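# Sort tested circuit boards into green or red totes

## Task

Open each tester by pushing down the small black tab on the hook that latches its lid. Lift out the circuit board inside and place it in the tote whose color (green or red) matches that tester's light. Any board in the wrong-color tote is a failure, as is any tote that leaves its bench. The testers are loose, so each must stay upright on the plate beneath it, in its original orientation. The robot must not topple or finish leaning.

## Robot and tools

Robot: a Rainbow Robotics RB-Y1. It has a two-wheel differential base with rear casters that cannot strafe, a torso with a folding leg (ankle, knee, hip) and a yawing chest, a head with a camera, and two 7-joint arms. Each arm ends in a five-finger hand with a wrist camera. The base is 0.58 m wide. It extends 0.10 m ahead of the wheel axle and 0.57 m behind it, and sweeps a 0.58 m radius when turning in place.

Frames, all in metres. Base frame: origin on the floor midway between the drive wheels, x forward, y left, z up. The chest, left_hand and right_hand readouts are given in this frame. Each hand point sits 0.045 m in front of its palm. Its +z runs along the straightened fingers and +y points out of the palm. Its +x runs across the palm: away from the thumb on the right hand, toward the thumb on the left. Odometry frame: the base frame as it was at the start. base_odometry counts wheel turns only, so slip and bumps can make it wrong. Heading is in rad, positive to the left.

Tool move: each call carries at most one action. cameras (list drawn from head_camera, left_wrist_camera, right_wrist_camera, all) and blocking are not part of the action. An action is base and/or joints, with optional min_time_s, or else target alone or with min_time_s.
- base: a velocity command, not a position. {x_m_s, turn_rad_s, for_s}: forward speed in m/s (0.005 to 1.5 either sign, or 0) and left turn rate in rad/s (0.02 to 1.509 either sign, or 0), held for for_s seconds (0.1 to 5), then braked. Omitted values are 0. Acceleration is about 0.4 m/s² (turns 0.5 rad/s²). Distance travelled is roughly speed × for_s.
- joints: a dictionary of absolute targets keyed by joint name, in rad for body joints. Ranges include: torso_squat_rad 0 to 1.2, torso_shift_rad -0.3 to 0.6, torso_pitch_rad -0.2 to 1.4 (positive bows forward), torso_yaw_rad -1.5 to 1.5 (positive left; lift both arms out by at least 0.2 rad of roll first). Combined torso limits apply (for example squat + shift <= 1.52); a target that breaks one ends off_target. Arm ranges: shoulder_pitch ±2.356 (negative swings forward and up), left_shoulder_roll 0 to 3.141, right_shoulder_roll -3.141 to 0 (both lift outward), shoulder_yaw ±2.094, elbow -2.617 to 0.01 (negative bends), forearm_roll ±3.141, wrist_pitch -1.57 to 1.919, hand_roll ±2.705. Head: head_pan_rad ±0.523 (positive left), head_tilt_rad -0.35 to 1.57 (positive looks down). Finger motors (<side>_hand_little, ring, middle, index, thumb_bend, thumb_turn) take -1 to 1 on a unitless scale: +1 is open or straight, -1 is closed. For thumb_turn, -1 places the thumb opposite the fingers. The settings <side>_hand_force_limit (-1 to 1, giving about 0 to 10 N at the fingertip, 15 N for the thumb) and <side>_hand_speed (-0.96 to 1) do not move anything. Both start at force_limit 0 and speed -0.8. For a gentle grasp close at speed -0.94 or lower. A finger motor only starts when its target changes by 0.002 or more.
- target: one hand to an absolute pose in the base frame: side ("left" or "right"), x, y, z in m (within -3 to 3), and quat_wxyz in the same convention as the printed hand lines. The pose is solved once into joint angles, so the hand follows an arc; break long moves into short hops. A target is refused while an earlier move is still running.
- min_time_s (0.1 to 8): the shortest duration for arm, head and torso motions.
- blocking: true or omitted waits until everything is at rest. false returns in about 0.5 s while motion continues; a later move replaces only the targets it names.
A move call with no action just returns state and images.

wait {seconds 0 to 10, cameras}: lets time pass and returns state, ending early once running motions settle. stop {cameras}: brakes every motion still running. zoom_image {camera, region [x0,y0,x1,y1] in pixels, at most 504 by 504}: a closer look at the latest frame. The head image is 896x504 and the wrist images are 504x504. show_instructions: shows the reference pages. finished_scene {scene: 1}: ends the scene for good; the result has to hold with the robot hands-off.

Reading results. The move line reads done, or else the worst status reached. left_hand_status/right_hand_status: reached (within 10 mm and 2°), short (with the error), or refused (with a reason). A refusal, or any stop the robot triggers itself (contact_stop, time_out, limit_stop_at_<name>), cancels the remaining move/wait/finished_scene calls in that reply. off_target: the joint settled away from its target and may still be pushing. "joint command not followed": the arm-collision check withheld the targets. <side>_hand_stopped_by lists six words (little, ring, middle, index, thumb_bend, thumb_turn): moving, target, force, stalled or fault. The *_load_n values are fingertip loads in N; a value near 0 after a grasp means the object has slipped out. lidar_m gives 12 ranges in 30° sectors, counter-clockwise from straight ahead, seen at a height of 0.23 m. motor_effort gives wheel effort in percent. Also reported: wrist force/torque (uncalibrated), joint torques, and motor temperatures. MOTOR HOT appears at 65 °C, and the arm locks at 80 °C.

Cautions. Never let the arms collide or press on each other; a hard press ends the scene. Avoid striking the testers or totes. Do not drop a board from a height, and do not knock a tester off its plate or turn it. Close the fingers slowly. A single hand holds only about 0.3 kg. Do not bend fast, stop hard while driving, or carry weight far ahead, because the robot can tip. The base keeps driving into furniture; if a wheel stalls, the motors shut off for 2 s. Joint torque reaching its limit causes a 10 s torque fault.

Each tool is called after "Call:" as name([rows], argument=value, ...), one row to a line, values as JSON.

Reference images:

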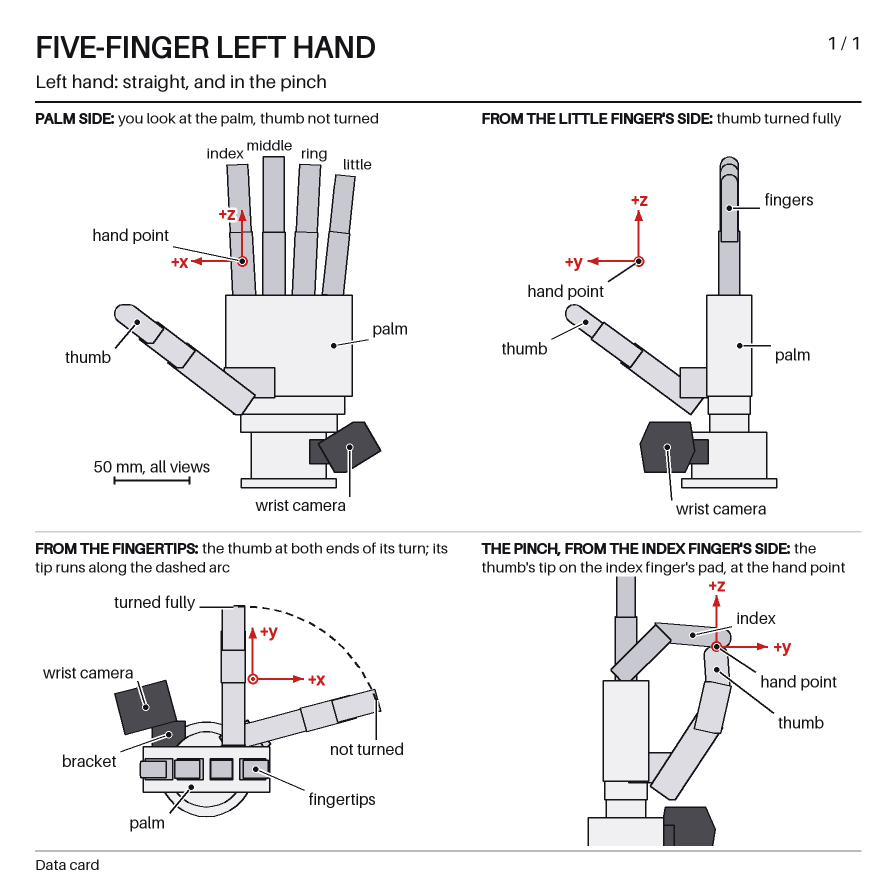

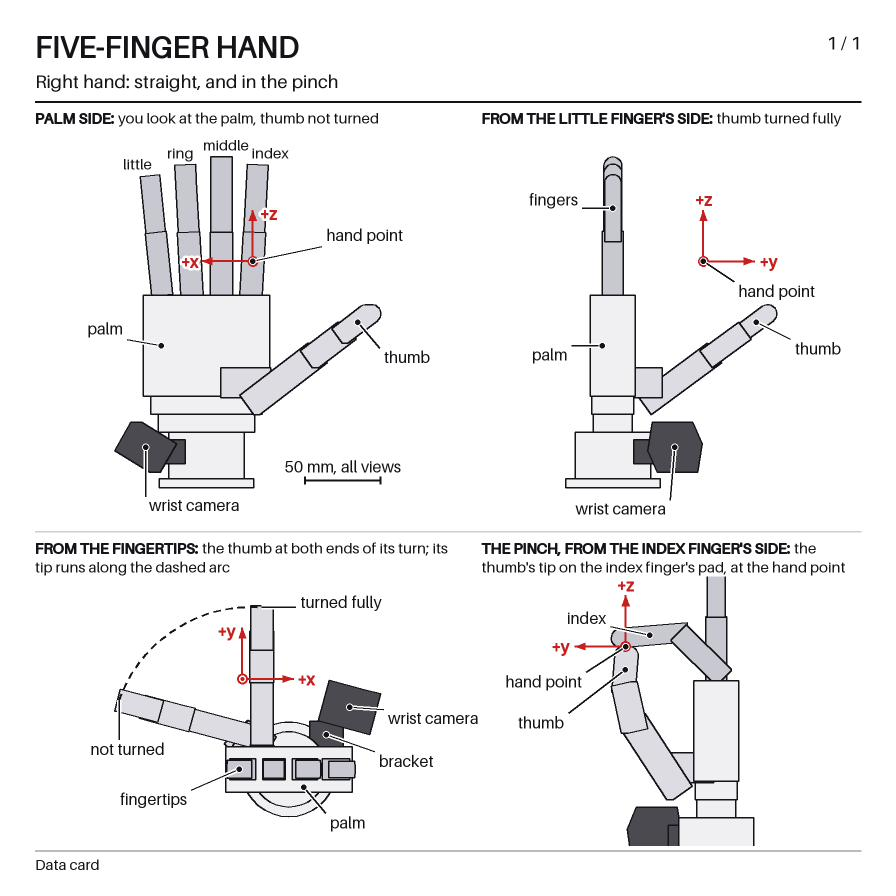

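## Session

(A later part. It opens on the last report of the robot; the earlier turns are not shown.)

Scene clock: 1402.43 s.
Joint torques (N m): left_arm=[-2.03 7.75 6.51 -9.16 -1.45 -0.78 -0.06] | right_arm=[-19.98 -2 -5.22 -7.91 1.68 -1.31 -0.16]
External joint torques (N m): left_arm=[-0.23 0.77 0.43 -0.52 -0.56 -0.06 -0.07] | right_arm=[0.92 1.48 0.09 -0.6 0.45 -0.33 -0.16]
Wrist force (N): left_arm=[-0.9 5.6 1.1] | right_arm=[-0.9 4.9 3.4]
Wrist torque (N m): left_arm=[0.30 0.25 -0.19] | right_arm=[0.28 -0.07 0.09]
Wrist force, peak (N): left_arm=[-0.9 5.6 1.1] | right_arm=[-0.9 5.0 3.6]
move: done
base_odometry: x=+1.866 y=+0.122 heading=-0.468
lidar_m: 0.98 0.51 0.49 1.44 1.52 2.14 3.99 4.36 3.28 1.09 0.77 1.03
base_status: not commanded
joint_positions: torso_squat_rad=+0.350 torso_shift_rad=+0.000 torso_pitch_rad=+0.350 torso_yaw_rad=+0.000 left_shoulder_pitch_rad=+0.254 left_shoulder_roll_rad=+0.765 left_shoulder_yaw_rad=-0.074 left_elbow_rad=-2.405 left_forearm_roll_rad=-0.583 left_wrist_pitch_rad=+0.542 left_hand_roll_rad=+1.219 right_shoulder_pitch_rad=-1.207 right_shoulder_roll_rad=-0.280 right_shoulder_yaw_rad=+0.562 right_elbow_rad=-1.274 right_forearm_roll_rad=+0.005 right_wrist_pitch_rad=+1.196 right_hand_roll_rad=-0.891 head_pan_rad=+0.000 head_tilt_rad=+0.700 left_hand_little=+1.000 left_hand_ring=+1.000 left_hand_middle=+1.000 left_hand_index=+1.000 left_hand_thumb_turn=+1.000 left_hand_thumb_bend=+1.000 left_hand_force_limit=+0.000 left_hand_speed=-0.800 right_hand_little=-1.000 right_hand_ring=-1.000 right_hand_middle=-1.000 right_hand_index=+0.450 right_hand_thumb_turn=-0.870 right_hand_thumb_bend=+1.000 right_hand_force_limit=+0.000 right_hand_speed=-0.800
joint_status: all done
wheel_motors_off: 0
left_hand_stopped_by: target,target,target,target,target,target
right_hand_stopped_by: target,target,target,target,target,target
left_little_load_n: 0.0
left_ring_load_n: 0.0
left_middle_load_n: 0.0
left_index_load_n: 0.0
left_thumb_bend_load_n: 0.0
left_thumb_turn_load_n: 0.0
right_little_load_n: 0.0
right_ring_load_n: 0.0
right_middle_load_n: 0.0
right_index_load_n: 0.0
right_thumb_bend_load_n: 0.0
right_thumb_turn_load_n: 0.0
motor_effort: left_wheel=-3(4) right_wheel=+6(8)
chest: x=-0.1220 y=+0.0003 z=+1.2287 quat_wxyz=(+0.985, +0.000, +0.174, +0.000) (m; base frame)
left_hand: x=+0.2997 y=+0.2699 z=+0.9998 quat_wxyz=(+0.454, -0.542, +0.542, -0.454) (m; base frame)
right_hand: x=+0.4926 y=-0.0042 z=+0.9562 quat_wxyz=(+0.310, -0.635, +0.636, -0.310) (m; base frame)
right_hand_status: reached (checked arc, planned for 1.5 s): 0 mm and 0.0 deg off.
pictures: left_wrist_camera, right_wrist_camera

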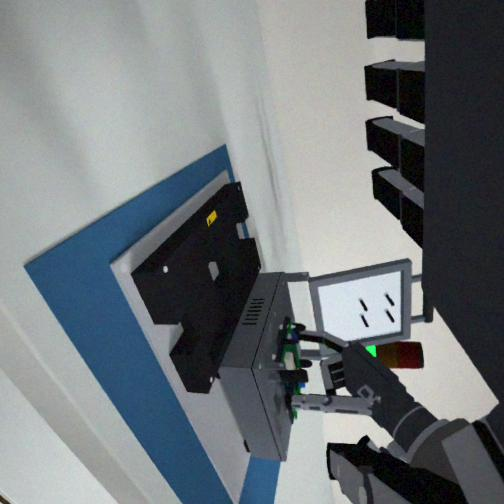

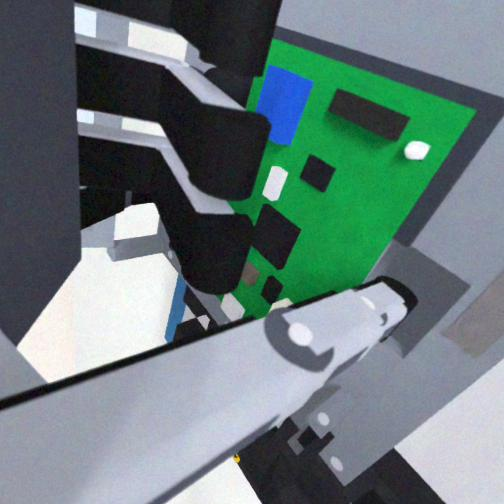

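Call:
move(target={"side":"right","x":0.4945,"y":-0.0042,"z":0.9562,"quat_wxyz":[0.31,-0.6355,0.6355,-0.31]}, min_time_s=1, cameras=["left_wrist_camera"])

Call:
zoom_image(camera="left_wrist_camera", region=[250, 280, 370, 430])

Scene clock: 1430.13 s.
Joint torques (N m): left_arm=[-1.49 7.74 6.37 -9.43 -1.4 -0.57 0.07] | right_arm=[-23.27 -1.82 -8.12 -7.92 0.92 -1.32 0.69]
External joint torques (N m): left_arm=[0.31 0.76 0.3 -0.79 -0.52 0.15 0.06] | right_arm=[-2.29 1.71 -2.83 -0.6 -0.31 -0.34 0.68]
Wrist force (N): left_arm=[-0.7 5.3 1.2] | right_arm=[-1.0 4.8 3.4]
Wrist torque (N m): left_arm=[0.23 0.20 -0.19] | right_arm=[0.27 -0.05 0.28]
Wrist force, peak (N): left_arm=[-0.4 5.6 1.4] | right_arm=[-0.9 5.0 3.6]
move: done
base_odometry: x=+1.866 y=+0.122 heading=-0.468
lidar_m: 0.98 0.51 0.49 1.44 1.51 2.13 3.99 4.36 3.29 1.09 0.79 1.02
base_status: not commanded
joint_positions: torso_squat_rad=+0.350 torso_shift_rad=+0.000 torso_pitch_rad=+0.350 torso_yaw_rad=+0.000 left_shoulder_pitch_rad=+0.254 left_shoulder_roll_rad=+0.765 left_shoulder_yaw_rad=-0.074 left_elbow_rad=-2.405 left_forearm_roll_rad=-0.583 left_wrist_pitch_rad=+0.542 left_hand_roll_rad=+1.219 right_shoulder_pitch_rad=-1.212 right_shoulder_roll_rad=-0.279 right_shoulder_yaw_rad=+0.561 right_elbow_rad=-1.261 right_forearm_roll_rad=+0.003 right_wrist_pitch_rad=+1.189 right_hand_roll_rad=-0.889 head_pan_rad=+0.000 head_tilt_rad=+0.700 left_hand_little=+1.000 left_hand_ring=+1.000 left_hand_middle=+1.000 left_hand_index=+1.000 left_hand_thumb_turn=+1.000 left_hand_thumb_bend=+1.000 left_hand_force_limit=+0.000 left_hand_speed=-0.800 right_hand_little=-1.000 right_hand_ring=-1.000 right_hand_middle=-1.000 right_hand_index=+0.450 right_hand_thumb_turn=-0.870 right_hand_thumb_bend=+1.000 right_hand_force_limit=+0.000 right_hand_speed=-0.800
joint_status: all done
wheel_motors_off: 0
left_hand_stopped_by: target,target,target,target,target,target
right_hand_stopped_by: target,target,target,target,target,target
left_little_load_n: 0.0
left_ring_load_n: -0.5
left_middle_load_n: 0.0
left_index_load_n: 0.0
left_thumb_bend_load_n: 0.0
left_thumb_turn_load_n: 0.0
right_little_load_n: 0.0
right_ring_load_n: 0.0
right_middle_load_n: 0.0
right_index_load_n: 0.0
right_thumb_bend_load_n: 0.0
right_thumb_turn_load_n: 0.0
motor_effort: left_wheel=-4(4) right_wheel=+7(7)
chest: x=-0.1220 y=+0.0003 z=+1.2287 quat_wxyz=(+0.985, +0.000, +0.174, +0.000) (m; base frame)
left_hand: x=+0.2997 y=+0.2699 z=+0.9998 quat_wxyz=(+0.454, -0.542, +0.542, -0.454) (m; base frame)
right_hand: x=+0.4943 y=-0.0045 z=+0.9558 quat_wxyz=(+0.310, -0.636, +0.636, -0.310) (m; base frame)
right_hand_status: reached (checked arc, planned for 1.0 s): 1 mm and 0.0 deg off.
pictures: left_wrist_camera

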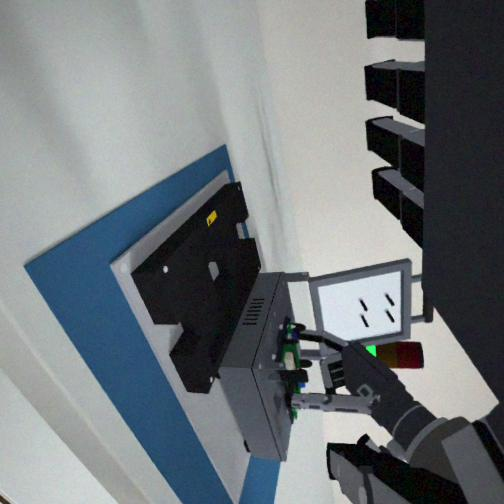

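Scaled by 3.360.

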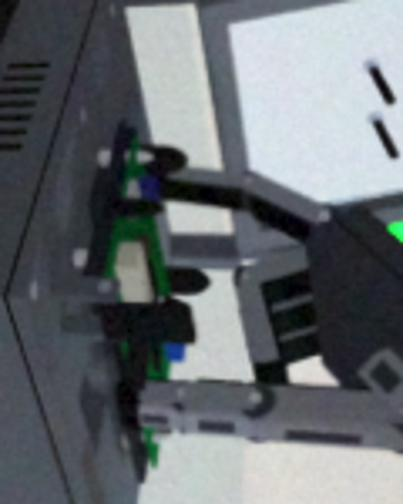

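Call:
move(joints={"right_hand_speed":-0.94,"right_hand_force_limit":-0.3,"right_hand_index":0.0}, cameras=["left_wrist_camera"])

Call:
zoom_image(camera="left_wrist_camera", region=[250, 280, 370, 430])

Scene clock: 1440.63 s.
Joint torques (N m): left_arm=[-1.63 7.44 6.48 -9.31 -1.22 -0.72 0.01] | right_arm=[-22.88 -1.89 -7.76 -8.05 1.02 -0.93 0.74]
External joint torques (N m): left_arm=[0.17 0.47 0.41 -0.67 -0.34 0 0] | right_arm=[-1.9 1.64 -2.47 -0.74 -0.2 0.05 0.74]
Wrist force (N): left_arm=[-1.1 5.1 1.1] | right_arm=[-1.3 3.3 6.1]
Wrist torque (N m): left_arm=[0.22 0.29 -0.20] | right_arm=[0.34 0.01 0.29]
Wrist force, peak (N): left_arm=[-0.4 5.9 1.6] | right_arm=[-1.1 3.5 6.6]
move: off_target
base_odometry: x=+1.866 y=+0.122 heading=-0.468
lidar_m: 0.98 0.51 0.50 1.45 1.53 2.13 3.99 4.35 3.28 1.09 0.78 1.02
base_status: not commanded
joint_positions: torso_squat_rad=+0.350 torso_shift_rad=+0.000 torso_pitch_rad=+0.350 torso_yaw_rad=+0.000 left_shoulder_pitch_rad=+0.254 left_shoulder_roll_rad=+0.765 left_shoulder_yaw_rad=-0.074 left_elbow_rad=-2.405 left_forearm_roll_rad=-0.583 left_wrist_pitch_rad=+0.542 left_hand_roll_rad=+1.219 right_shoulder_pitch_rad=-1.212 right_shoulder_roll_rad=-0.279 right_shoulder_yaw_rad=+0.561 right_elbow_rad=-1.261 right_forearm_roll_rad=+0.003 right_wrist_pitch_rad=+1.189 right_hand_roll_rad=-0.889 head_pan_rad=+0.000 head_tilt_rad=+0.700 left_hand_little=+1.000 left_hand_ring=+1.000 left_hand_middle=+1.000 left_hand_index=+1.000 left_hand_thumb_turn=+1.000 left_hand_thumb_bend=+1.000 left_hand_force_limit=+0.000 left_hand_speed=-0.800 right_hand_little=-1.000 right_hand_ring=-1.000 right_hand_middle=-1.000 right_hand_index=+0.215 right_hand_thumb_turn=-0.870 right_hand_thumb_bend=+1.000 right_hand_force_limit=-0.300 right_hand_speed=-0.940
joint_status: right_hand_index off_target (ended at +0.215, target +0.000); the others done
wheel_motors_off: 0
left_hand_stopped_by: target,target,target,target,target,target
right_hand_stopped_by: target,target,target,force,target,target
left_little_load_n: 0.0
left_ring_load_n: 0.0
left_middle_load_n: 0.0
left_index_load_n: 0.0
left_thumb_bend_load_n: -0.5
left_thumb_turn_load_n: -0.5
right_little_load_n: 0.0
right_ring_load_n: 0.0
right_middle_load_n: 0.0
right_index_load_n: 3.5
right_thumb_bend_load_n: 0.0
right_thumb_turn_load_n: 0.0
motor_effort: left_wheel=-3(4) right_wheel=+6(8)
chest: x=-0.1220 y=+0.0003 z=+1.2287 quat_wxyz=(+0.985, +0.000, +0.174, +0.000) (m; base frame)
left_hand: x=+0.2998 y=+0.2699 z=+0.9998 quat_wxyz=(+0.454, -0.542, +0.543, -0.454) (m; base frame)
right_hand: x=+0.4944 y=-0.0045 z=+0.9559 quat_wxyz=(+0.310, -0.636, +0.636, -0.310) (m; base frame)
pictures: left_wrist_camera

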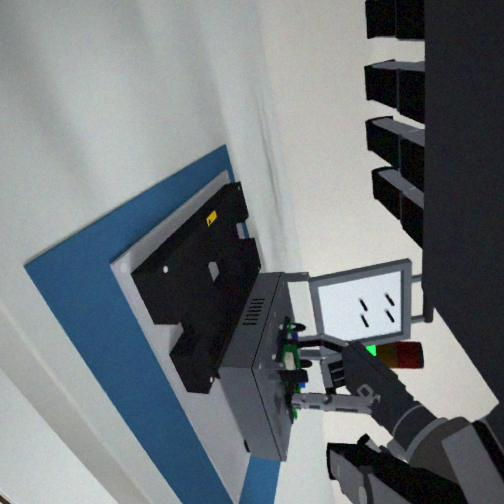

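Scaled by 3.360.

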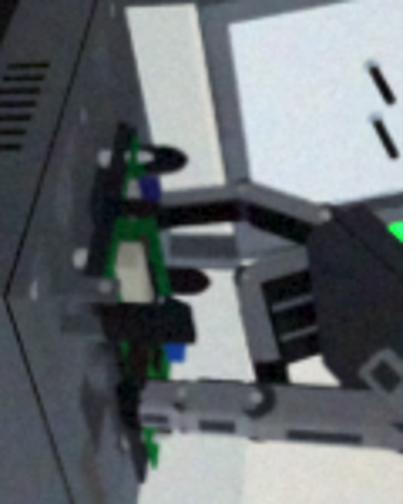

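Call:
move(target={"side":"right","x":0.4965,"y":-0.0042,"z":0.9562,"quat_wxyz":[0.31,-0.6355,0.6355,-0.31]}, min_time_s=1)

Call:
move(joints={"right_hand_index":-0.1,"right_hand_force_limit":-0.2}, cameras=["left_wrist_camera"])

Call:
zoom_image(camera="left_wrist_camera", region=[250, 280, 370, 430])

Scene clock: 1459.63 s.
Joint torques (N m): left_arm=[-1.1 7.64 6.01 -9.43 -1.06 -0.89 -0.07] | right_arm=[-23.78 -2.09 -8.26 -7.77 0.93 -1.25 0.78]
External joint torques (N m): left_arm=[0.7 0.66 -0.06 -0.79 -0.17 -0.17 -0.07] | right_arm=[-2.71 1.49 -3 -0.46 -0.29 -0.27 0.77]
Wrist force (N): left_arm=[-0.4 4.8 1.3] | right_arm=[-1.1 4.9 3.4]
Wrist torque (N m): left_arm=[0.17 0.17 -0.12] | right_arm=[0.29 -0.03 0.27]
Wrist force, peak (N): left_arm=[-0.5 5.6 1.3] | right_arm=[-1.0 4.0 6.3]
move: done
base_odometry: x=+1.866 y=+0.122 heading=-0.468
lidar_m: 0.98 0.51 0.49 1.45 1.52 2.13 3.99 4.35 3.29 1.10 0.79 1.02
base_status: not commanded
joint_positions: torso_squat_rad=+0.350 torso_shift_rad=+0.000 torso_pitch_rad=+0.350 torso_yaw_rad=+0.000 left_shoulder_pitch_rad=+0.254 left_shoulder_roll_rad=+0.765 left_shoulder_yaw_rad=-0.074 left_elbow_rad=-2.405 left_forearm_roll_rad=-0.583 left_wrist_pitch_rad=+0.542 left_hand_roll_rad=+1.219 right_shoulder_pitch_rad=-1.218 right_shoulder_roll_rad=-0.278 right_shoulder_yaw_rad=+0.560 right_elbow_rad=-1.248 right_forearm_roll_rad=+0.001 right_wrist_pitch_rad=+1.182 right_hand_roll_rad=-0.888 head_pan_rad=+0.000 head_tilt_rad=+0.700 left_hand_little=+1.000 left_hand_ring=+1.000 left_hand_middle=+1.000 left_hand_index=+1.000 left_hand_thumb_turn=+1.000 left_hand_thumb_bend=+1.000 left_hand_force_limit=+0.000 left_hand_speed=-0.800 right_hand_little=-1.000 right_hand_ring=-1.000 right_hand_middle=-1.000 right_hand_index=+0.214 right_hand_thumb_turn=-0.870 right_hand_thumb_bend=+1.000 right_hand_force_limit=-0.300 right_hand_speed=-0.940
joint_status: all done
wheel_motors_off: 0
left_hand_stopped_by: target,target,target,target,target,target
right_hand_stopped_by: target,target,target,force,target,target
left_little_load_n: -0.5
left_ring_load_n: 0.0
left_middle_load_n: 0.0
left_index_load_n: 0.0
left_thumb_bend_load_n: 0.0
left_thumb_turn_load_n: 0.0
right_little_load_n: 0.0
right_ring_load_n: 0.0
right_middle_load_n: 0.0
right_index_load_n: 0.0
right_thumb_bend_load_n: 0.0
right_thumb_turn_load_n: 0.0
motor_effort: left_wheel=-4(4) right_wheel=+7(8)
chest: x=-0.1220 y=+0.0003 z=+1.2287 quat_wxyz=(+0.985, +0.000, +0.174, +0.000) (m; base frame)
left_hand: x=+0.2998 y=+0.2699 z=+0.9998 quat_wxyz=(+0.454, -0.542, +0.543, -0.454) (m; base frame)
right_hand: x=+0.4963 y=-0.0045 z=+0.9558 quat_wxyz=(+0.310, -0.636, +0.636, -0.310) (m; base frame)
right_hand_status: reached (checked arc, planned for 1.0 s): 1 mm and 0.0 deg off.
pictures: none

Scene clock: 1460.20 s.
Joint torques (N m): left_arm=[-1.5 7.08 6.47 -9.11 -1.41 -0.66 -0.03] | right_arm=[-23.26 -2.16 -7.86 -8.14 0.99 -1.13 0.74]
External joint torques (N m): left_arm=[0.29 0.1 0.4 -0.47 -0.52 0.06 -0.03] | right_arm=[-2.19 1.42 -2.61 -0.83 -0.23 -0.15 0.73]
Wrist force (N): left_arm=[-0.6 4.7 0.7] | right_arm=[-1.3 4.2 5.5]
Wrist torque (N m): left_arm=[0.20 0.20 -0.16] | right_arm=[0.34 -0.03 0.30]
Wrist force, peak (N): left_arm=[-0.4 5.6 0.6] | right_arm=[-1.1 4.2 6.0]
move: off_target
base_odometry: x=+1.866 y=+0.122 heading=-0.468
lidar_m: 0.99 0.50 0.49 1.45 1.52 2.13 3.98 4.36 3.28 1.09 0.78 1.02
base_status: not commanded
joint_positions: torso_squat_rad=+0.350 torso_shift_rad=+0.000 torso_pitch_rad=+0.350 torso_yaw_rad=+0.000 left_shoulder_pitch_rad=+0.254 left_shoulder_roll_rad=+0.765 left_shoulder_yaw_rad=-0.074 left_elbow_rad=-2.405 left_forearm_roll_rad=-0.583 left_wrist_pitch_rad=+0.542 left_hand_roll_rad=+1.219 right_shoulder_pitch_rad=-1.218 right_shoulder_roll_rad=-0.278 right_shoulder_yaw_rad=+0.560 right_elbow_rad=-1.248 right_forearm_roll_rad=+0.001 right_wrist_pitch_rad=+1.182 right_hand_roll_rad=-0.888 head_pan_rad=+0.000 head_tilt_rad=+0.700 left_hand_little=+1.000 left_hand_ring=+1.000 left_hand_middle=+1.000 left_hand_index=+1.000 left_hand_thumb_turn=+1.000 left_hand_thumb_bend=+1.000 left_hand_force_limit=+0.000 left_hand_speed=-0.800 right_hand_little=-1.000 right_hand_ring=-1.000 right_hand_middle=-1.000 right_hand_index=+0.188 right_hand_thumb_turn=-0.870 right_hand_thumb_bend=+1.000 right_hand_force_limit=-0.200 right_hand_speed=-0.940
joint_status: right_hand_index off_target (ended at +0.188, target -0.100); the others done
wheel_motors_off: 0
left_hand_stopped_by: target,target,target,target,target,target
right_hand_stopped_by: target,target,target,force,target,target
left_little_load_n: 0.0
left_ring_load_n: 0.0
left_middle_load_n: 0.0
left_index_load_n: 0.0
left_thumb_bend_load_n: 0.0
left_thumb_turn_load_n: -0.5
right_little_load_n: 0.0
right_ring_load_n: 0.0
right_middle_load_n: 0.0
right_index_load_n: 4.0
right_thumb_bend_load_n: 0.0
right_thumb_turn_load_n: 0.0
motor_effort: left_wheel=-3(4) right_wheel=+7(7)
chest: x=-0.1220 y=+0.0003 z=+1.2287 quat_wxyz=(+0.985, +0.000, +0.174, +0.000) (m; base frame)
left_hand: x=+0.2998 y=+0.2699 z=+0.9998 quat_wxyz=(+0.454, -0.542, +0.543, -0.454) (m; base frame)
right_hand: x=+0.4963 y=-0.0045 z=+0.9558 quat_wxyz=(+0.310, -0.636, +0.636, -0.310) (m; base frame)
pictures: left_wrist_camera

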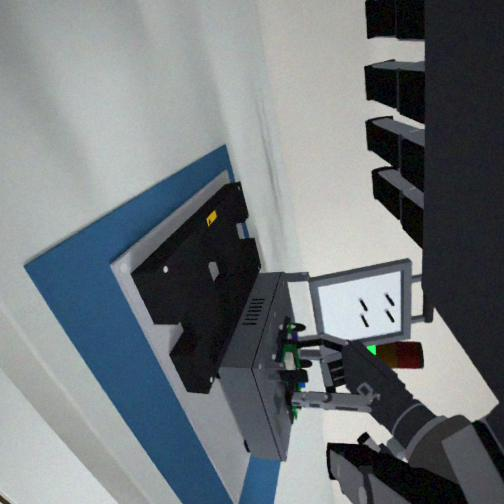

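Scaled by 3.360.

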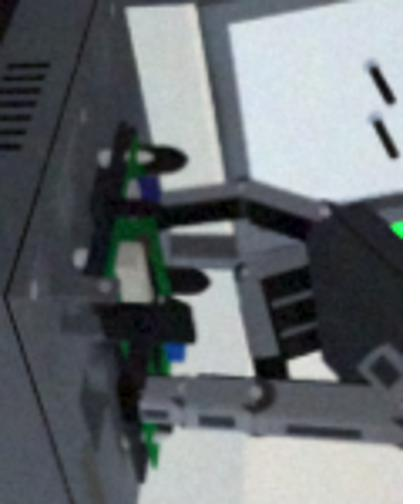

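Call:
move(target={"side":"right","x":0.4985,"y":-0.0042,"z":0.9562,"quat_wxyz":[0.31,-0.6355,0.6355,-0.31]}, min_time_s=1)

Call:
move(target={"side":"right","x":0.5005,"y":-0.0042,"z":0.9562,"quat_wxyz":[0.31,-0.6355,0.6355,-0.31]}, min_time_s=1)

Call:
move(joints={"right_hand_index":-0.2,"right_hand_force_limit":-0.2}, cameras=["left_wrist_camera"])

Call:
zoom_image(camera="left_wrist_camera", region=[250, 280, 370, 430])

Scene clock: 1473.70 s.
Joint torques (N m): left_arm=[-1.48 7.82 6.68 -9.06 -1.15 -0.58 -0.2] | right_arm=[-24.39 -4.01 -8.93 -6.78 2.28 -2.65 0.42]
External joint torques (N m): left_arm=[0.32 0.84 0.61 -0.41 -0.27 0.14 -0.21] | right_arm=[-3.23 -0.39 -3.71 0.53 1.06 -1.67 0.42]
Wrist force (N): left_arm=[-0.5 4.9 0.7] | right_arm=[0.9 8.3 -9.7]
Wrist torque (N m): left_arm=[0.22 0.17 -0.12] | right_arm=[-0.13 -0.03 0.25]
Wrist force, peak (N): left_arm=[-0.8 5.7 1.3] | right_arm=[0.9 8.3 -9.7]
move: done
base_odometry: x=+1.866 y=+0.122 heading=-0.468
lidar_m: 0.98 0.52 0.50 1.44 1.52 2.13 3.99 4.36 3.28 1.09 0.77 1.01
base_status: not commanded
joint_positions: torso_squat_rad=+0.350 torso_shift_rad=+0.000 torso_pitch_rad=+0.350 torso_yaw_rad=+0.000 left_shoulder_pitch_rad=+0.254 left_shoulder_roll_rad=+0.765 left_shoulder_yaw_rad=-0.074 left_elbow_rad=-2.405 left_forearm_roll_rad=-0.583 left_wrist_pitch_rad=+0.542 left_hand_roll_rad=+1.219 right_shoulder_pitch_rad=-1.224 right_shoulder_roll_rad=-0.276 right_shoulder_yaw_rad=+0.559 right_elbow_rad=-1.235 right_forearm_roll_rad=-0.001 right_wrist_pitch_rad=+1.175 right_hand_roll_rad=-0.886 head_pan_rad=+0.000 head_tilt_rad=+0.700 left_hand_little=+1.000 left_hand_ring=+1.000 left_hand_middle=+1.000 left_hand_index=+1.000 left_hand_thumb_turn=+1.000 left_hand_thumb_bend=+1.000 left_hand_force_limit=+0.000 left_hand_speed=-0.800 right_hand_little=-1.000 right_hand_ring=-1.000 right_hand_middle=-1.000 right_hand_index=+0.187 right_hand_thumb_turn=-0.870 right_hand_thumb_bend=+1.001 right_hand_force_limit=-0.200 right_hand_speed=-0.940
joint_status: all done
wheel_motors_off: 0
left_hand_stopped_by: target,target,target,target,target,target
right_hand_stopped_by: target,target,target,force,target,target
left_little_load_n: 0.0
left_ring_load_n: 0.0
left_middle_load_n: 0.0
left_index_load_n: 0.0
left_thumb_bend_load_n: 0.0
left_thumb_turn_load_n: 0.0
right_little_load_n: 0.0
right_ring_load_n: 0.0
right_middle_load_n: 0.0
right_index_load_n: 0.0
right_thumb_bend_load_n: 2.0
right_thumb_turn_load_n: -2.0
motor_effort: left_wheel=-4(4) right_wheel=+7(7)
chest: x=-0.1220 y=+0.0003 z=+1.2287 quat_wxyz=(+0.985, +0.000, +0.174, +0.000) (m; base frame)
left_hand: x=+0.2998 y=+0.2699 z=+0.9998 quat_wxyz=(+0.454, -0.542, +0.543, -0.454) (m; base frame)
right_hand: x=+0.4980 y=-0.0042 z=+0.9556 quat_wxyz=(+0.310, -0.636, +0.636, -0.310) (m; base frame)
right_hand_status: reached (checked arc, planned for 1.0 s): 1 mm and 0.1 deg off.
pictures: none

Scene clock: 1475.03 s.
Joint torques (N m): left_arm=[-1.36 7.45 6.63 -9.21 -1.27 -0.6 0.12] | right_arm=[-25.79 -6.25 -9.94 -6.03 3.63 -4.14 0.22]
External joint torques (N m): left_arm=[0.45 0.47 0.56 -0.57 -0.39 0.12 0.12] | right_arm=[-4.55 -2.59 -4.75 1.29 2.42 -3.15 0.21]
Wrist force (N): left_arm=[-0.7 5.2 1.1] | right_arm=[2.2 12.2 -21.7]
Wrist torque (N m): left_arm=[0.22 0.21 -0.16] | right_arm=[-0.54 0.02 0.22]
Wrist force, peak (N): left_arm=[-0.5 5.5 1.2] | right_arm=[2.0 12.6 -21.7]
move: done
base_odometry: x=+1.866 y=+0.122 heading=-0.468
lidar_m: 0.98 0.51 0.50 1.44 1.51 2.13 3.99 4.35 3.28 1.11 0.78 1.02
base_status: not commanded
joint_positions: torso_squat_rad=+0.350 torso_shift_rad=+0.000 torso_pitch_rad=+0.350 torso_yaw_rad=+0.000 left_shoulder_pitch_rad=+0.254 left_shoulder_roll_rad=+0.765 left_shoulder_yaw_rad=-0.074 left_elbow_rad=-2.405 left_forearm_roll_rad=-0.583 left_wrist_pitch_rad=+0.542 left_hand_roll_rad=+1.219 right_shoulder_pitch_rad=-1.230 right_shoulder_roll_rad=-0.273 right_shoulder_yaw_rad=+0.558 right_elbow_rad=-1.221 right_forearm_roll_rad=-0.004 right_wrist_pitch_rad=+1.168 right_hand_roll_rad=-0.884 head_pan_rad=+0.000 head_tilt_rad=+0.700 left_hand_little=+1.000 left_hand_ring=+1.000 left_hand_middle=+1.000 left_hand_index=+1.000 left_hand_thumb_turn=+1.000 left_hand_thumb_bend=+1.000 left_hand_force_limit=+0.000 left_hand_speed=-0.800 right_hand_little=-1.000 right_hand_ring=-1.000 right_hand_middle=-1.000 right_hand_index=+0.187 right_hand_thumb_turn=-0.870 right_hand_thumb_bend=+1.001 right_hand_force_limit=-0.200 right_hand_speed=-0.940
joint_status: all done
wheel_motors_off: 0
left_hand_stopped_by: target,target,target,target,target,target
right_hand_stopped_by: target,target,target,force,target,target
left_little_load_n: -0.5
left_ring_load_n: 0.0
left_middle_load_n: 0.0
left_index_load_n: 0.0
left_thumb_bend_load_n: 0.0
left_thumb_turn_load_n: 0.0
right_little_load_n: 0.0
right_ring_load_n: 0.0
right_middle_load_n: 0.0
right_index_load_n: 0.0
right_thumb_bend_load_n: 4.0
right_thumb_turn_load_n: -4.0
motor_effort: left_wheel=-4(4) right_wheel=+6(8)
chest: x=-0.1222 y=+0.0003 z=+1.2288 quat_wxyz=(+0.985, +0.000, +0.174, +0.000) (m; base frame)
left_hand: x=+0.2996 y=+0.2699 z=+0.9998 quat_wxyz=(+0.454, -0.542, +0.542, -0.454) (m; base frame)
right_hand: x=+0.4995 y=-0.0039 z=+0.9554 quat_wxyz=(+0.310, -0.636, +0.636, -0.309) (m; base frame)
right_hand_status: reached (checked arc, planned for 1.0 s): 1 mm and 0.1 deg off.
pictures: none

Scene clock: 1475.60 s.
Joint torques (N m): left_arm=[-2.18 7.49 6.25 -9.23 -1.24 -0.55 -0.12] | right_arm=[-25.63 -5.88 -9.76 -6.32 3.72 -3.94 0.25]
External joint torques (N m): left_arm=[-0.37 0.51 0.18 -0.59 -0.36 0.17 -0.12] | right_arm=[-4.4 -2.22 -4.56 0.99 2.51 -2.95 0.24]
Wrist force (N): left_arm=[-0.7 5.0 1.6] | right_arm=[1.6 11.0 -19.2]
Wrist torque (N m): left_arm=[0.19 0.22 -0.16] | right_arm=[-0.59 0.06 0.22]
Wrist force, peak (N): left_arm=[-0.7 5.4 1.5] | right_arm=[2.2 12.5 -21.5]
move: off_target
base_odometry: x=+1.866 y=+0.122 heading=-0.468
lidar_m: 0.98 0.50 0.49 1.45 1.52 2.13 3.99 4.36 3.28 1.10 0.78 1.02
base_status: not commanded
joint_positions: torso_squat_rad=+0.350 torso_shift_rad=+0.000 torso_pitch_rad=+0.350 torso_yaw_rad=+0.000 left_shoulder_pitch_rad=+0.254 left_shoulder_roll_rad=+0.765 left_shoulder_yaw_rad=-0.074 left_elbow_rad=-2.405 left_forearm_roll_rad=-0.583 left_wrist_pitch_rad=+0.542 left_hand_roll_rad=+1.219 right_shoulder_pitch_rad=-1.230 right_shoulder_roll_rad=-0.273 right_shoulder_yaw_rad=+0.558 right_elbow_rad=-1.221 right_forearm_roll_rad=-0.004 right_wrist_pitch_rad=+1.168 right_hand_roll_rad=-0.884 head_pan_rad=+0.000 head_tilt_rad=+0.700 left_hand_little=+1.000 left_hand_ring=+1.000 left_hand_middle=+1.000 left_hand_index=+1.000 left_hand_thumb_turn=+1.000 left_hand_thumb_bend=+1.000 left_hand_force_limit=+0.000 left_hand_speed=-0.800 right_hand_little=-1.000 right_hand_ring=-1.000 right_hand_middle=-1.000 right_hand_index=+0.162 right_hand_thumb_turn=-0.870 right_hand_thumb_bend=+1.001 right_hand_force_limit=-0.200 right_hand_speed=-0.940
joint_status: right_hand_index off_target (ended at +0.162, target -0.200); the others done
wheel_motors_off: 0
left_hand_stopped_by: target,target,target,target,target,target
right_hand_stopped_by: target,target,target,force,target,target
left_little_load_n: 0.0
left_ring_load_n: 0.0
left_middle_load_n: 0.0
left_index_load_n: 0.0
left_thumb_bend_load_n: 0.0
left_thumb_turn_load_n: -0.5
right_little_load_n: 0.0
right_ring_load_n: 0.0
right_middle_load_n: 0.0
right_index_load_n: 6.0
right_thumb_bend_load_n: 4.5
right_thumb_turn_load_n: -4.0
motor_effort: left_wheel=-3(4) right_wheel=+7(8)
chest: x=-0.1222 y=+0.0003 z=+1.2288 quat_wxyz=(+0.985, +0.000, +0.174, +0.000) (m; base frame)
left_hand: x=+0.2996 y=+0.2699 z=+0.9998 quat_wxyz=(+0.454, -0.542, +0.542, -0.454) (m; base frame)
right_hand: x=+0.4995 y=-0.0039 z=+0.9555 quat_wxyz=(+0.310, -0.636, +0.636, -0.309) (m; base frame)
pictures: left_wrist_camera

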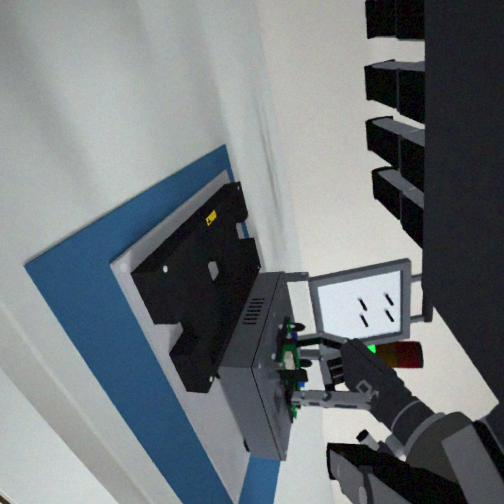

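Scaled by 3.360.

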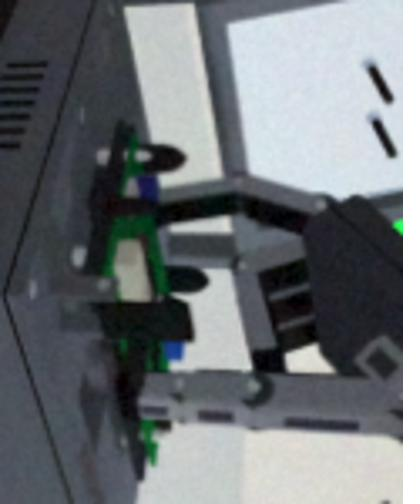

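Call:
move(target={"side":"right","x":0.4980,"y":-0.0042,"z":0.9562,"quat_wxyz":[0.31,-0.6355,0.6355,-0.31]}, min_time_s=1)

Call:
move(joints={"right_hand_index":0.05,"right_hand_force_limit":0.0}, cameras=["left_wrist_camera","right_wrist_camera"])

Call:
zoom_image(camera="left_wrist_camera", region=[250, 280, 370, 430])

Scene clock: 1486.30 s.
Joint torques (N m): left_arm=[-1.66 7.38 6.18 -9.24 -1.23 -0.66 -0.25] | right_arm=[-22.19 -5.66 -6.09 -9.11 2.47 -1.45 -0.26]
External joint torques (N m): left_arm=[0.14 0.4 0.11 -0.6 -0.35 0.06 -0.25] | right_arm=[-1.04 -2.04 -0.86 -1.8 1.25 -0.47 -0.26]
Wrist force (N): left_arm=[-0.7 5.4 1.2] | right_arm=[-1.3 7.5 -0.2]
Wrist torque (N m): left_arm=[0.27 0.23 -0.16] | right_arm=[0.16 0.01 0.02]
Wrist force, peak (N): left_arm=[-0.8 5.7 1.7] | right_arm=[1.7 11.2 -19.5]
move: done
base_odometry: x=+1.866 y=+0.122 heading=-0.468
lidar_m: 0.98 0.51 0.49 1.44 1.52 2.12 3.99 4.36 3.29 1.09 0.78 1.02
base_status: not commanded
joint_positions: torso_squat_rad=+0.350 torso_shift_rad=+0.000 torso_pitch_rad=+0.350 torso_yaw_rad=+0.000 left_shoulder_pitch_rad=+0.254 left_shoulder_roll_rad=+0.765 left_shoulder_yaw_rad=-0.074 left_elbow_rad=-2.405 left_forearm_roll_rad=-0.583 left_wrist_pitch_rad=+0.542 left_hand_roll_rad=+1.219 right_shoulder_pitch_rad=-1.224 right_shoulder_roll_rad=-0.275 right_shoulder_yaw_rad=+0.559 right_elbow_rad=-1.235 right_forearm_roll_rad=-0.001 right_wrist_pitch_rad=+1.176 right_hand_roll_rad=-0.886 head_pan_rad=+0.000 head_tilt_rad=+0.700 left_hand_little=+1.000 left_hand_ring=+1.000 left_hand_middle=+1.000 left_hand_index=+1.000 left_hand_thumb_turn=+1.000 left_hand_thumb_bend=+1.000 left_hand_force_limit=+0.000 left_hand_speed=-0.800 right_hand_little=-1.000 right_hand_ring=-1.000 right_hand_middle=-1.000 right_hand_index=+0.162 right_hand_thumb_turn=-0.870 right_hand_thumb_bend=+1.001 right_hand_force_limit=-0.200 right_hand_speed=-0.940
joint_status: all done
wheel_motors_off: 0
left_hand_stopped_by: target,target,target,target,target,target
right_hand_stopped_by: target,target,target,force,target,target
left_little_load_n: 0.0
left_ring_load_n: 0.0
left_middle_load_n: 0.0
left_index_load_n: 0.0
left_thumb_bend_load_n: 0.0
left_thumb_turn_load_n: 0.0
right_little_load_n: 0.0
right_ring_load_n: 0.0
right_middle_load_n: 0.0
right_index_load_n: 11.5
right_thumb_bend_load_n: 2.5
right_thumb_turn_load_n: -3.5
motor_effort: left_wheel=-3(4) right_wheel=+6(7)
chest: x=-0.1221 y=+0.0003 z=+1.2288 quat_wxyz=(+0.985, +0.000, +0.174, +0.000) (m; base frame)
left_hand: x=+0.2997 y=+0.2699 z=+0.9998 quat_wxyz=(+0.454, -0.542, +0.542, -0.454) (m; base frame)
right_hand: x=+0.4978 y=-0.0039 z=+0.9558 quat_wxyz=(+0.310, -0.636, +0.636, -0.310) (m; base frame)
right_hand_status: reached (checked arc, planned for 1.0 s): 0 mm and 0.1 deg off.
pictures: none

Scene clock: 1486.60 s.
Joint torques (N m): left_arm=[-1.17 7.57 6.4 -9.15 -1.04 -0.64 -0.29] | right_arm=[-21.94 -5.54 -5.83 -9.03 2.54 -1.47 -0.24]
External joint torques (N m): left_arm=[0.63 0.6 0.33 -0.51 -0.15 0.08 -0.3] | right_arm=[-0.79 -1.92 -0.6 -1.71 1.33 -0.49 -0.25]
Wrist force (N): left_arm=[-0.6 5.0 1.2] | right_arm=[-1.2 7.8 0.0]
Wrist torque (N m): left_arm=[0.18 0.25 -0.14] | right_arm=[0.17 -0.01 0.03]
Wrist force, peak (N): left_arm=[-0.3 5.5 1.3] | right_arm=[-1.3 7.9 0.2]
move: off_target
base_odometry: x=+1.866 y=+0.122 heading=-0.468
lidar_m: 0.98 0.52 0.49 1.44 1.52 2.13 4.00 4.35 3.29 1.09 0.78 1.01
base_status: not commanded
joint_positions: torso_squat_rad=+0.350 torso_shift_rad=+0.000 torso_pitch_rad=+0.350 torso_yaw_rad=+0.000 left_shoulder_pitch_rad=+0.254 left_shoulder_roll_rad=+0.765 left_shoulder_yaw_rad=-0.074 left_elbow_rad=-2.405 left_forearm_roll_rad=-0.583 left_wrist_pitch_rad=+0.542 left_hand_roll_rad=+1.219 right_shoulder_pitch_rad=-1.224 right_shoulder_roll_rad=-0.275 right_shoulder_yaw_rad=+0.559 right_elbow_rad=-1.235 right_forearm_roll_rad=-0.001 right_wrist_pitch_rad=+1.176 right_hand_roll_rad=-0.886 head_pan_rad=+0.000 head_tilt_rad=+0.700 left_hand_little=+1.000 left_hand_ring=+1.000 left_hand_middle=+1.000 left_hand_index=+1.000 left_hand_thumb_turn=+1.000 left_hand_thumb_bend=+1.000 left_hand_force_limit=+0.000 left_hand_speed=-0.800 right_hand_little=-1.000 right_hand_ring=-1.000 right_hand_middle=-1.000 right_hand_index=+0.162 right_hand_thumb_turn=-0.870 right_hand_thumb_bend=+1.001 right_hand_force_limit=+0.000 right_hand_speed=-0.940
joint_status: right_hand_index off_target (ended at +0.162, target +0.050); the others done
wheel_motors_off: 0
left_hand_stopped_by: target,target,target,target,target,target
right_hand_stopped_by: target,target,target,force,target,target
left_little_load_n: 0.0
left_ring_load_n: 0.0
left_middle_load_n: 0.0
left_index_load_n: 0.0
left_thumb_bend_load_n: 0.0
left_thumb_turn_load_n: 0.0
right_little_load_n: 0.0
right_ring_load_n: 0.0
right_middle_load_n: 0.0
right_index_load_n: 11.5
right_thumb_bend_load_n: 2.5
right_thumb_turn_load_n: -3.5
motor_effort: left_wheel=-3(4) right_wheel=+8(8)
chest: x=-0.1221 y=+0.0003 z=+1.2288 quat_wxyz=(+0.985, +0.000, +0.174, +0.000) (m; base frame)
left_hand: x=+0.2997 y=+0.2699 z=+0.9998 quat_wxyz=(+0.454, -0.542, +0.542, -0.454) (m; base frame)
right_hand: x=+0.4978 y=-0.0039 z=+0.9558 quat_wxyz=(+0.310, -0.636, +0.636, -0.310) (m; base frame)
pictures: left_wrist_camera, right_wrist_camera

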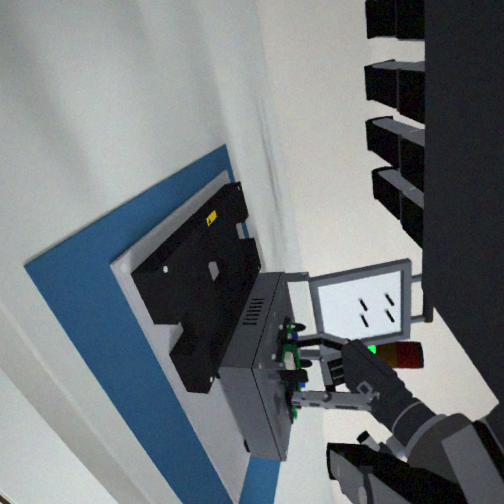

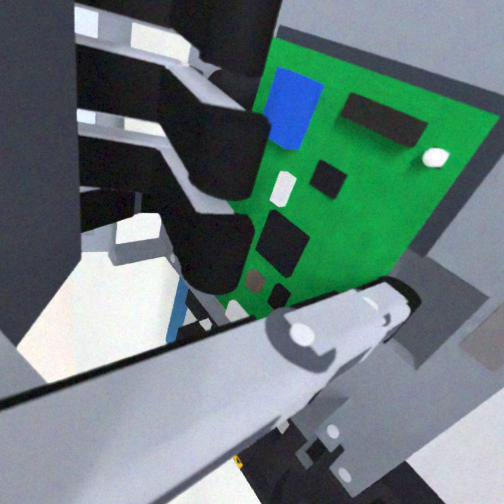

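Scaled by 3.360.

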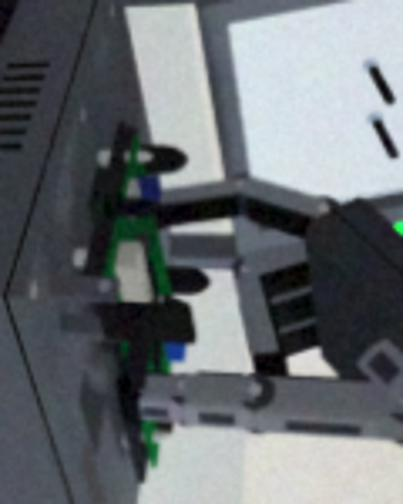

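Call:
move(target={"side":"right","x":0.4980,"y":-0.0042,"z":0.962,"quat_wxyz":[0.31,-0.6355,0.6355,-0.31]}, min_time_s=1.5)

Call:
move(target={"side":"right","x":0.4980,"y":-0.0042,"z":0.970,"quat_wxyz":[0.31,-0.6355,0.6355,-0.31]}, min_time_s=1.5, cameras=["left_wrist_camera","right_wrist_camera"])

Call:
zoom_image(camera="left_wrist_camera", region=[250, 280, 370, 430])

Scene clock: 1496.80 s.
Joint torques (N m): left_arm=[-1.68 7.81 6.65 -9.01 -1.28 -0.57 -0.25] | right_arm=[-24.89 -5.5 -8.98 -9.11 1.44 -0.83 0.62]
External joint torques (N m): left_arm=[0.12 0.83 0.58 -0.37 -0.4 0.15 -0.25] | right_arm=[-3.71 -1.83 -3.71 -1.82 0.22 0.16 0.62]
Wrist force (N): left_arm=[-0.7 5.3 1.2] | right_arm=[-1.7 6.6 2.1]
Wrist torque (N m): left_arm=[0.26 0.23 -0.15] | right_arm=[0.23 -0.05 0.18]
Wrist force, peak (N): left_arm=[-0.5 5.7 1.3] | right_arm=[-2.5 7.5 2.6]
move: done
base_odometry: x=+1.866 y=+0.122 heading=-0.468
lidar_m: 0.98 0.51 0.50 1.44 1.52 2.13 3.99 4.35 3.28 1.09 0.78 1.02
base_status: not commanded
joint_positions: torso_squat_rad=+0.350 torso_shift_rad=+0.000 torso_pitch_rad=+0.350 torso_yaw_rad=+0.000 left_shoulder_pitch_rad=+0.254 left_shoulder_roll_rad=+0.765 left_shoulder_yaw_rad=-0.074 left_elbow_rad=-2.405 left_forearm_roll_rad=-0.583 left_wrist_pitch_rad=+0.542 left_hand_roll_rad=+1.219 right_shoulder_pitch_rad=-1.230 right_shoulder_roll_rad=-0.279 right_shoulder_yaw_rad=+0.555 right_elbow_rad=-1.247 right_forearm_roll_rad=-0.008 right_wrist_pitch_rad=+1.191 right_hand_roll_rad=-0.880 head_pan_rad=+0.000 head_tilt_rad=+0.700 left_hand_little=+1.000 left_hand_ring=+1.000 left_hand_middle=+1.000 left_hand_index=+1.000 left_hand_thumb_turn=+1.000 left_hand_thumb_bend=+1.000 left_hand_force_limit=+0.000 left_hand_speed=-0.800 right_hand_little=-1.000 right_hand_ring=-1.000 right_hand_middle=-1.000 right_hand_index=+0.162 right_hand_thumb_turn=-0.870 right_hand_thumb_bend=+1.001 right_hand_force_limit=+0.000 right_hand_speed=-0.940
joint_status: all done
wheel_motors_off: 0
left_hand_stopped_by: target,target,target,target,target,target
right_hand_stopped_by: target,target,target,force,target,target
left_little_load_n: 0.0
left_ring_load_n: 0.0
left_middle_load_n: 0.0
left_index_load_n: 0.0
left_thumb_bend_load_n: 0.0
left_thumb_turn_load_n: 0.0
right_little_load_n: 0.0
right_ring_load_n: 0.0
right_middle_load_n: 0.0
right_index_load_n: 12.5
right_thumb_bend_load_n: 2.0
right_thumb_turn_load_n: -4.5
motor_effort: left_wheel=-3(4) right_wheel=+7(8)
chest: x=-0.1221 y=+0.0003 z=+1.2288 quat_wxyz=(+0.985, +0.000, +0.174, +0.000) (m; base frame)
left_hand: x=+0.2997 y=+0.2699 z=+0.9998 quat_wxyz=(+0.454, -0.542, +0.542, -0.454) (m; base frame)
right_hand: x=+0.4977 y=-0.0040 z=+0.9611 quat_wxyz=(+0.310, -0.636, +0.636, -0.310) (m; base frame)
right_hand_status: reached (checked arc, planned for 1.5 s): 1 mm and 0.1 deg off.
pictures: none

Scene clock: 1498.63 s.
Joint torques (N m): left_arm=[-1.77 7.05 6.73 -9.38 -1.31 -0.49 0] | right_arm=[-24.05 -6.27 -9.11 -8.53 1.64 -0.45 0.75]
External joint torques (N m): left_arm=[0.02 0.08 0.66 -0.73 -0.43 0.23 0] | right_arm=[-2.81 -2.51 -3.78 -1.28 0.42 0.55 0.75]
Wrist force (N): left_arm=[-0.4 5.1 1.1] | right_arm=[-3.6 5.6 3.3]
Wrist torque (N m): left_arm=[0.23 0.17 -0.15] | right_arm=[0.26 -0.02 0.24]
Wrist force, peak (N): left_arm=[-0.7 5.7 1.2] | right_arm=[-3.8 5.9 4.0]
move: done
base_odometry: x=+1.866 y=+0.122 heading=-0.468
lidar_m: 0.98 0.50 0.50 1.45 1.52 2.12 3.99 4.35 3.28 1.09 0.79 1.02
base_status: not commanded
joint_positions: torso_squat_rad=+0.350 torso_shift_rad=+0.000 torso_pitch_rad=+0.350 torso_yaw_rad=+0.000 left_shoulder_pitch_rad=+0.254 left_shoulder_roll_rad=+0.765 left_shoulder_yaw_rad=-0.074 left_elbow_rad=-2.405 left_forearm_roll_rad=-0.583 left_wrist_pitch_rad=+0.542 left_hand_roll_rad=+1.219 right_shoulder_pitch_rad=-1.239 right_shoulder_roll_rad=-0.283 right_shoulder_yaw_rad=+0.548 right_elbow_rad=-1.262 right_forearm_roll_rad=-0.018 right_wrist_pitch_rad=+1.211 right_hand_roll_rad=-0.872 head_pan_rad=+0.000 head_tilt_rad=+0.700 left_hand_little=+1.000 left_hand_ring=+1.000 left_hand_middle=+1.000 left_hand_index=+1.000 left_hand_thumb_turn=+1.000 left_hand_thumb_bend=+1.000 left_hand_force_limit=+0.000 left_hand_speed=-0.800 right_hand_little=-1.000 right_hand_ring=-1.000 right_hand_middle=-1.000 right_hand_index=+0.162 right_hand_thumb_turn=-0.870 right_hand_thumb_bend=+1.001 right_hand_force_limit=+0.000 right_hand_speed=-0.940
joint_status: all done
wheel_motors_off: 0
left_hand_stopped_by: target,target,target,target,target,target
right_hand_stopped_by: target,target,target,force,target,target
left_little_load_n: -0.5
left_ring_load_n: 0.0
left_middle_load_n: 0.0
left_index_load_n: 0.0
left_thumb_bend_load_n: 0.0
left_thumb_turn_load_n: 0.0
right_little_load_n: 0.0
right_ring_load_n: 0.5
right_middle_load_n: 0.0
right_index_load_n: 10.5
right_thumb_bend_load_n: 1.5
right_thumb_turn_load_n: -2.5
motor_effort: left_wheel=-3(4) right_wheel=+7(8)
chest: x=-0.1221 y=+0.0003 z=+1.2287 quat_wxyz=(+0.985, +0.000, +0.174, +0.000) (m; base frame)
left_hand: x=+0.2997 y=+0.2699 z=+0.9998 quat_wxyz=(+0.454, -0.542, +0.542, -0.454) (m; base frame)
right_hand: x=+0.4978 y=-0.0037 z=+0.9691 quat_wxyz=(+0.310, -0.636, +0.635, -0.310) (m; base frame)
right_hand_status: reached (checked arc, planned for 1.5 s): 1 mm and 0.1 deg off.
pictures: left_wrist_camera, right_wrist_camera

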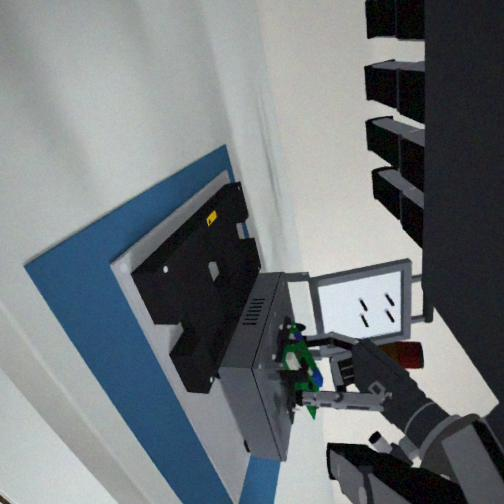

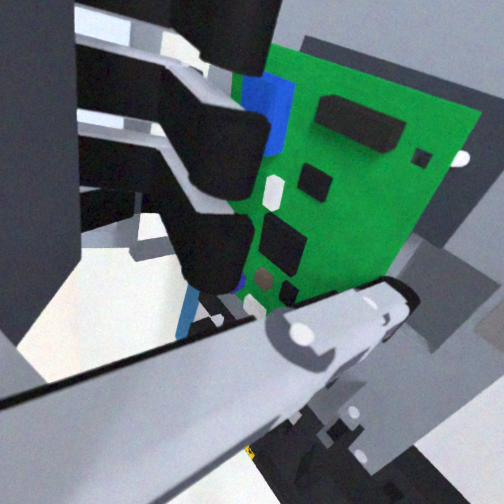

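Scaled by 3.360.

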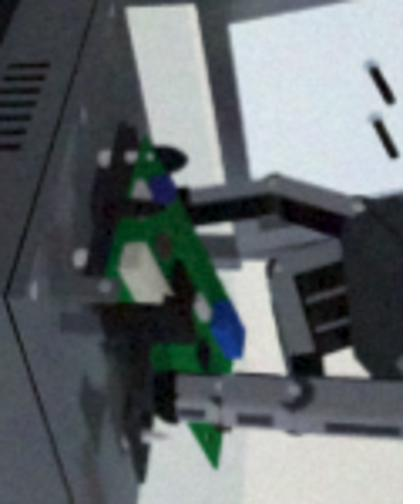

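Call:
move(target={"side":"right","x":0.4980,"y":-0.0042,"z":0.978,"quat_wxyz":[0.31,-0.6355,0.6355,-0.31]}, min_time_s=1.5, cameras=["left_wrist_camera","right_wrist_camera"])

Call:
zoom_image(camera="left_wrist_camera", region=[250, 280, 370, 430])

Scene clock: 1517.07 s.
Joint torques (N m): left_arm=[-1.93 7.55 6.1 -9.18 -1.3 -0.72 0.09] | right_arm=[-24.06 -5.08 -8.74 -8.9 1.03 -0.56 0.6]
External joint torques (N m): left_arm=[-0.13 0.58 0.02 -0.54 -0.41 0 0.08] | right_arm=[-2.76 -1.23 -3.35 -1.69 -0.19 0.44 0.6]
Wrist force (N): left_arm=[-0.5 4.9 1.1] | right_arm=[-1.4 5.0 3.6]
Wrist torque (N m): left_arm=[0.19 0.20 -0.12] | right_arm=[0.28 0.03 0.26]
Wrist force, peak (N): left_arm=[-0.4 5.8 1.3] | right_arm=[-4.3 5.7 4.5]
move: done
base_odometry: x=+1.866 y=+0.122 heading=-0.468
lidar_m: 0.97 0.52 0.50 1.44 1.52 2.14 3.99 4.35 3.28 1.10 0.78 1.02
base_status: not commanded
joint_positions: torso_squat_rad=+0.350 torso_shift_rad=+0.000 torso_pitch_rad=+0.350 torso_yaw_rad=+0.000 left_shoulder_pitch_rad=+0.254 left_shoulder_roll_rad=+0.765 left_shoulder_yaw_rad=-0.074 left_elbow_rad=-2.405 left_forearm_roll_rad=-0.583 left_wrist_pitch_rad=+0.542 left_hand_roll_rad=+1.219 right_shoulder_pitch_rad=-1.249 right_shoulder_roll_rad=-0.288 right_shoulder_yaw_rad=+0.542 right_elbow_rad=-1.277 right_forearm_roll_rad=-0.027 right_wrist_pitch_rad=+1.232 right_hand_roll_rad=-0.864 head_pan_rad=+0.000 head_tilt_rad=+0.700 left_hand_little=+1.000 left_hand_ring=+1.000 left_hand_middle=+1.000 left_hand_index=+1.000 left_hand_thumb_turn=+1.000 left_hand_thumb_bend=+1.000 left_hand_force_limit=+0.000 left_hand_speed=-0.800 right_hand_little=-1.000 right_hand_ring=-1.000 right_hand_middle=-1.000 right_hand_index=+0.162 right_hand_thumb_turn=-0.870 right_hand_thumb_bend=+1.001 right_hand_force_limit=+0.000 right_hand_speed=-0.940
joint_status: all done
wheel_motors_off: 0
left_hand_stopped_by: target,target,target,target,target,target
right_hand_stopped_by: target,target,target,force,target,target
left_little_load_n: 0.0
left_ring_load_n: 0.0
left_middle_load_n: 0.0
left_index_load_n: 0.0
left_thumb_bend_load_n: 0.0
left_thumb_turn_load_n: 0.0
right_little_load_n: 0.0
right_ring_load_n: 0.5
right_middle_load_n: 0.0
right_index_load_n: 10.0
right_thumb_bend_load_n: 1.5
right_thumb_turn_load_n: -2.0
motor_effort: left_wheel=-3(4) right_wheel=+6(8)
chest: x=-0.1221 y=+0.0003 z=+1.2287 quat_wxyz=(+0.985, +0.000, +0.174, +0.000) (m; base frame)
left_hand: x=+0.2997 y=+0.2699 z=+0.9998 quat_wxyz=(+0.454, -0.542, +0.542, -0.454) (m; base frame)
right_hand: x=+0.4979 y=-0.0040 z=+0.9772 quat_wxyz=(+0.310, -0.636, +0.636, -0.310) (m; base frame)
right_hand_status: reached (checked arc, planned for 1.5 s): 1 mm and 0.1 deg off.
pictures: left_wrist_camera, right_wrist_camera

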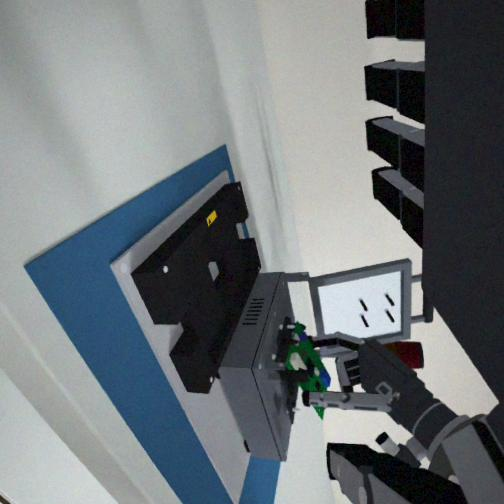

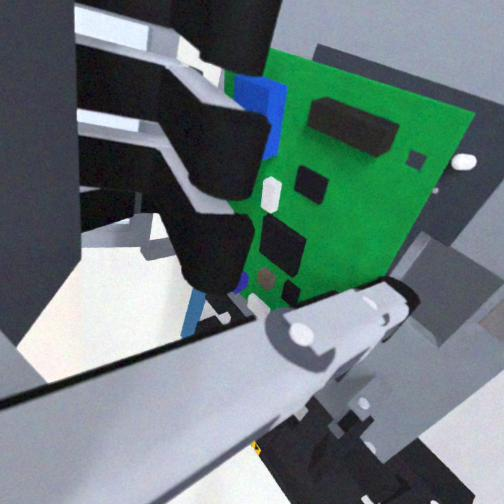

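Scaled by 3.360.

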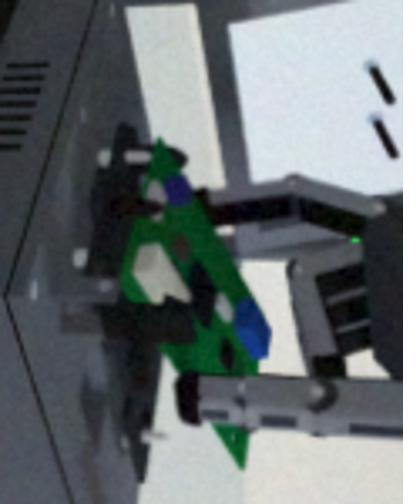

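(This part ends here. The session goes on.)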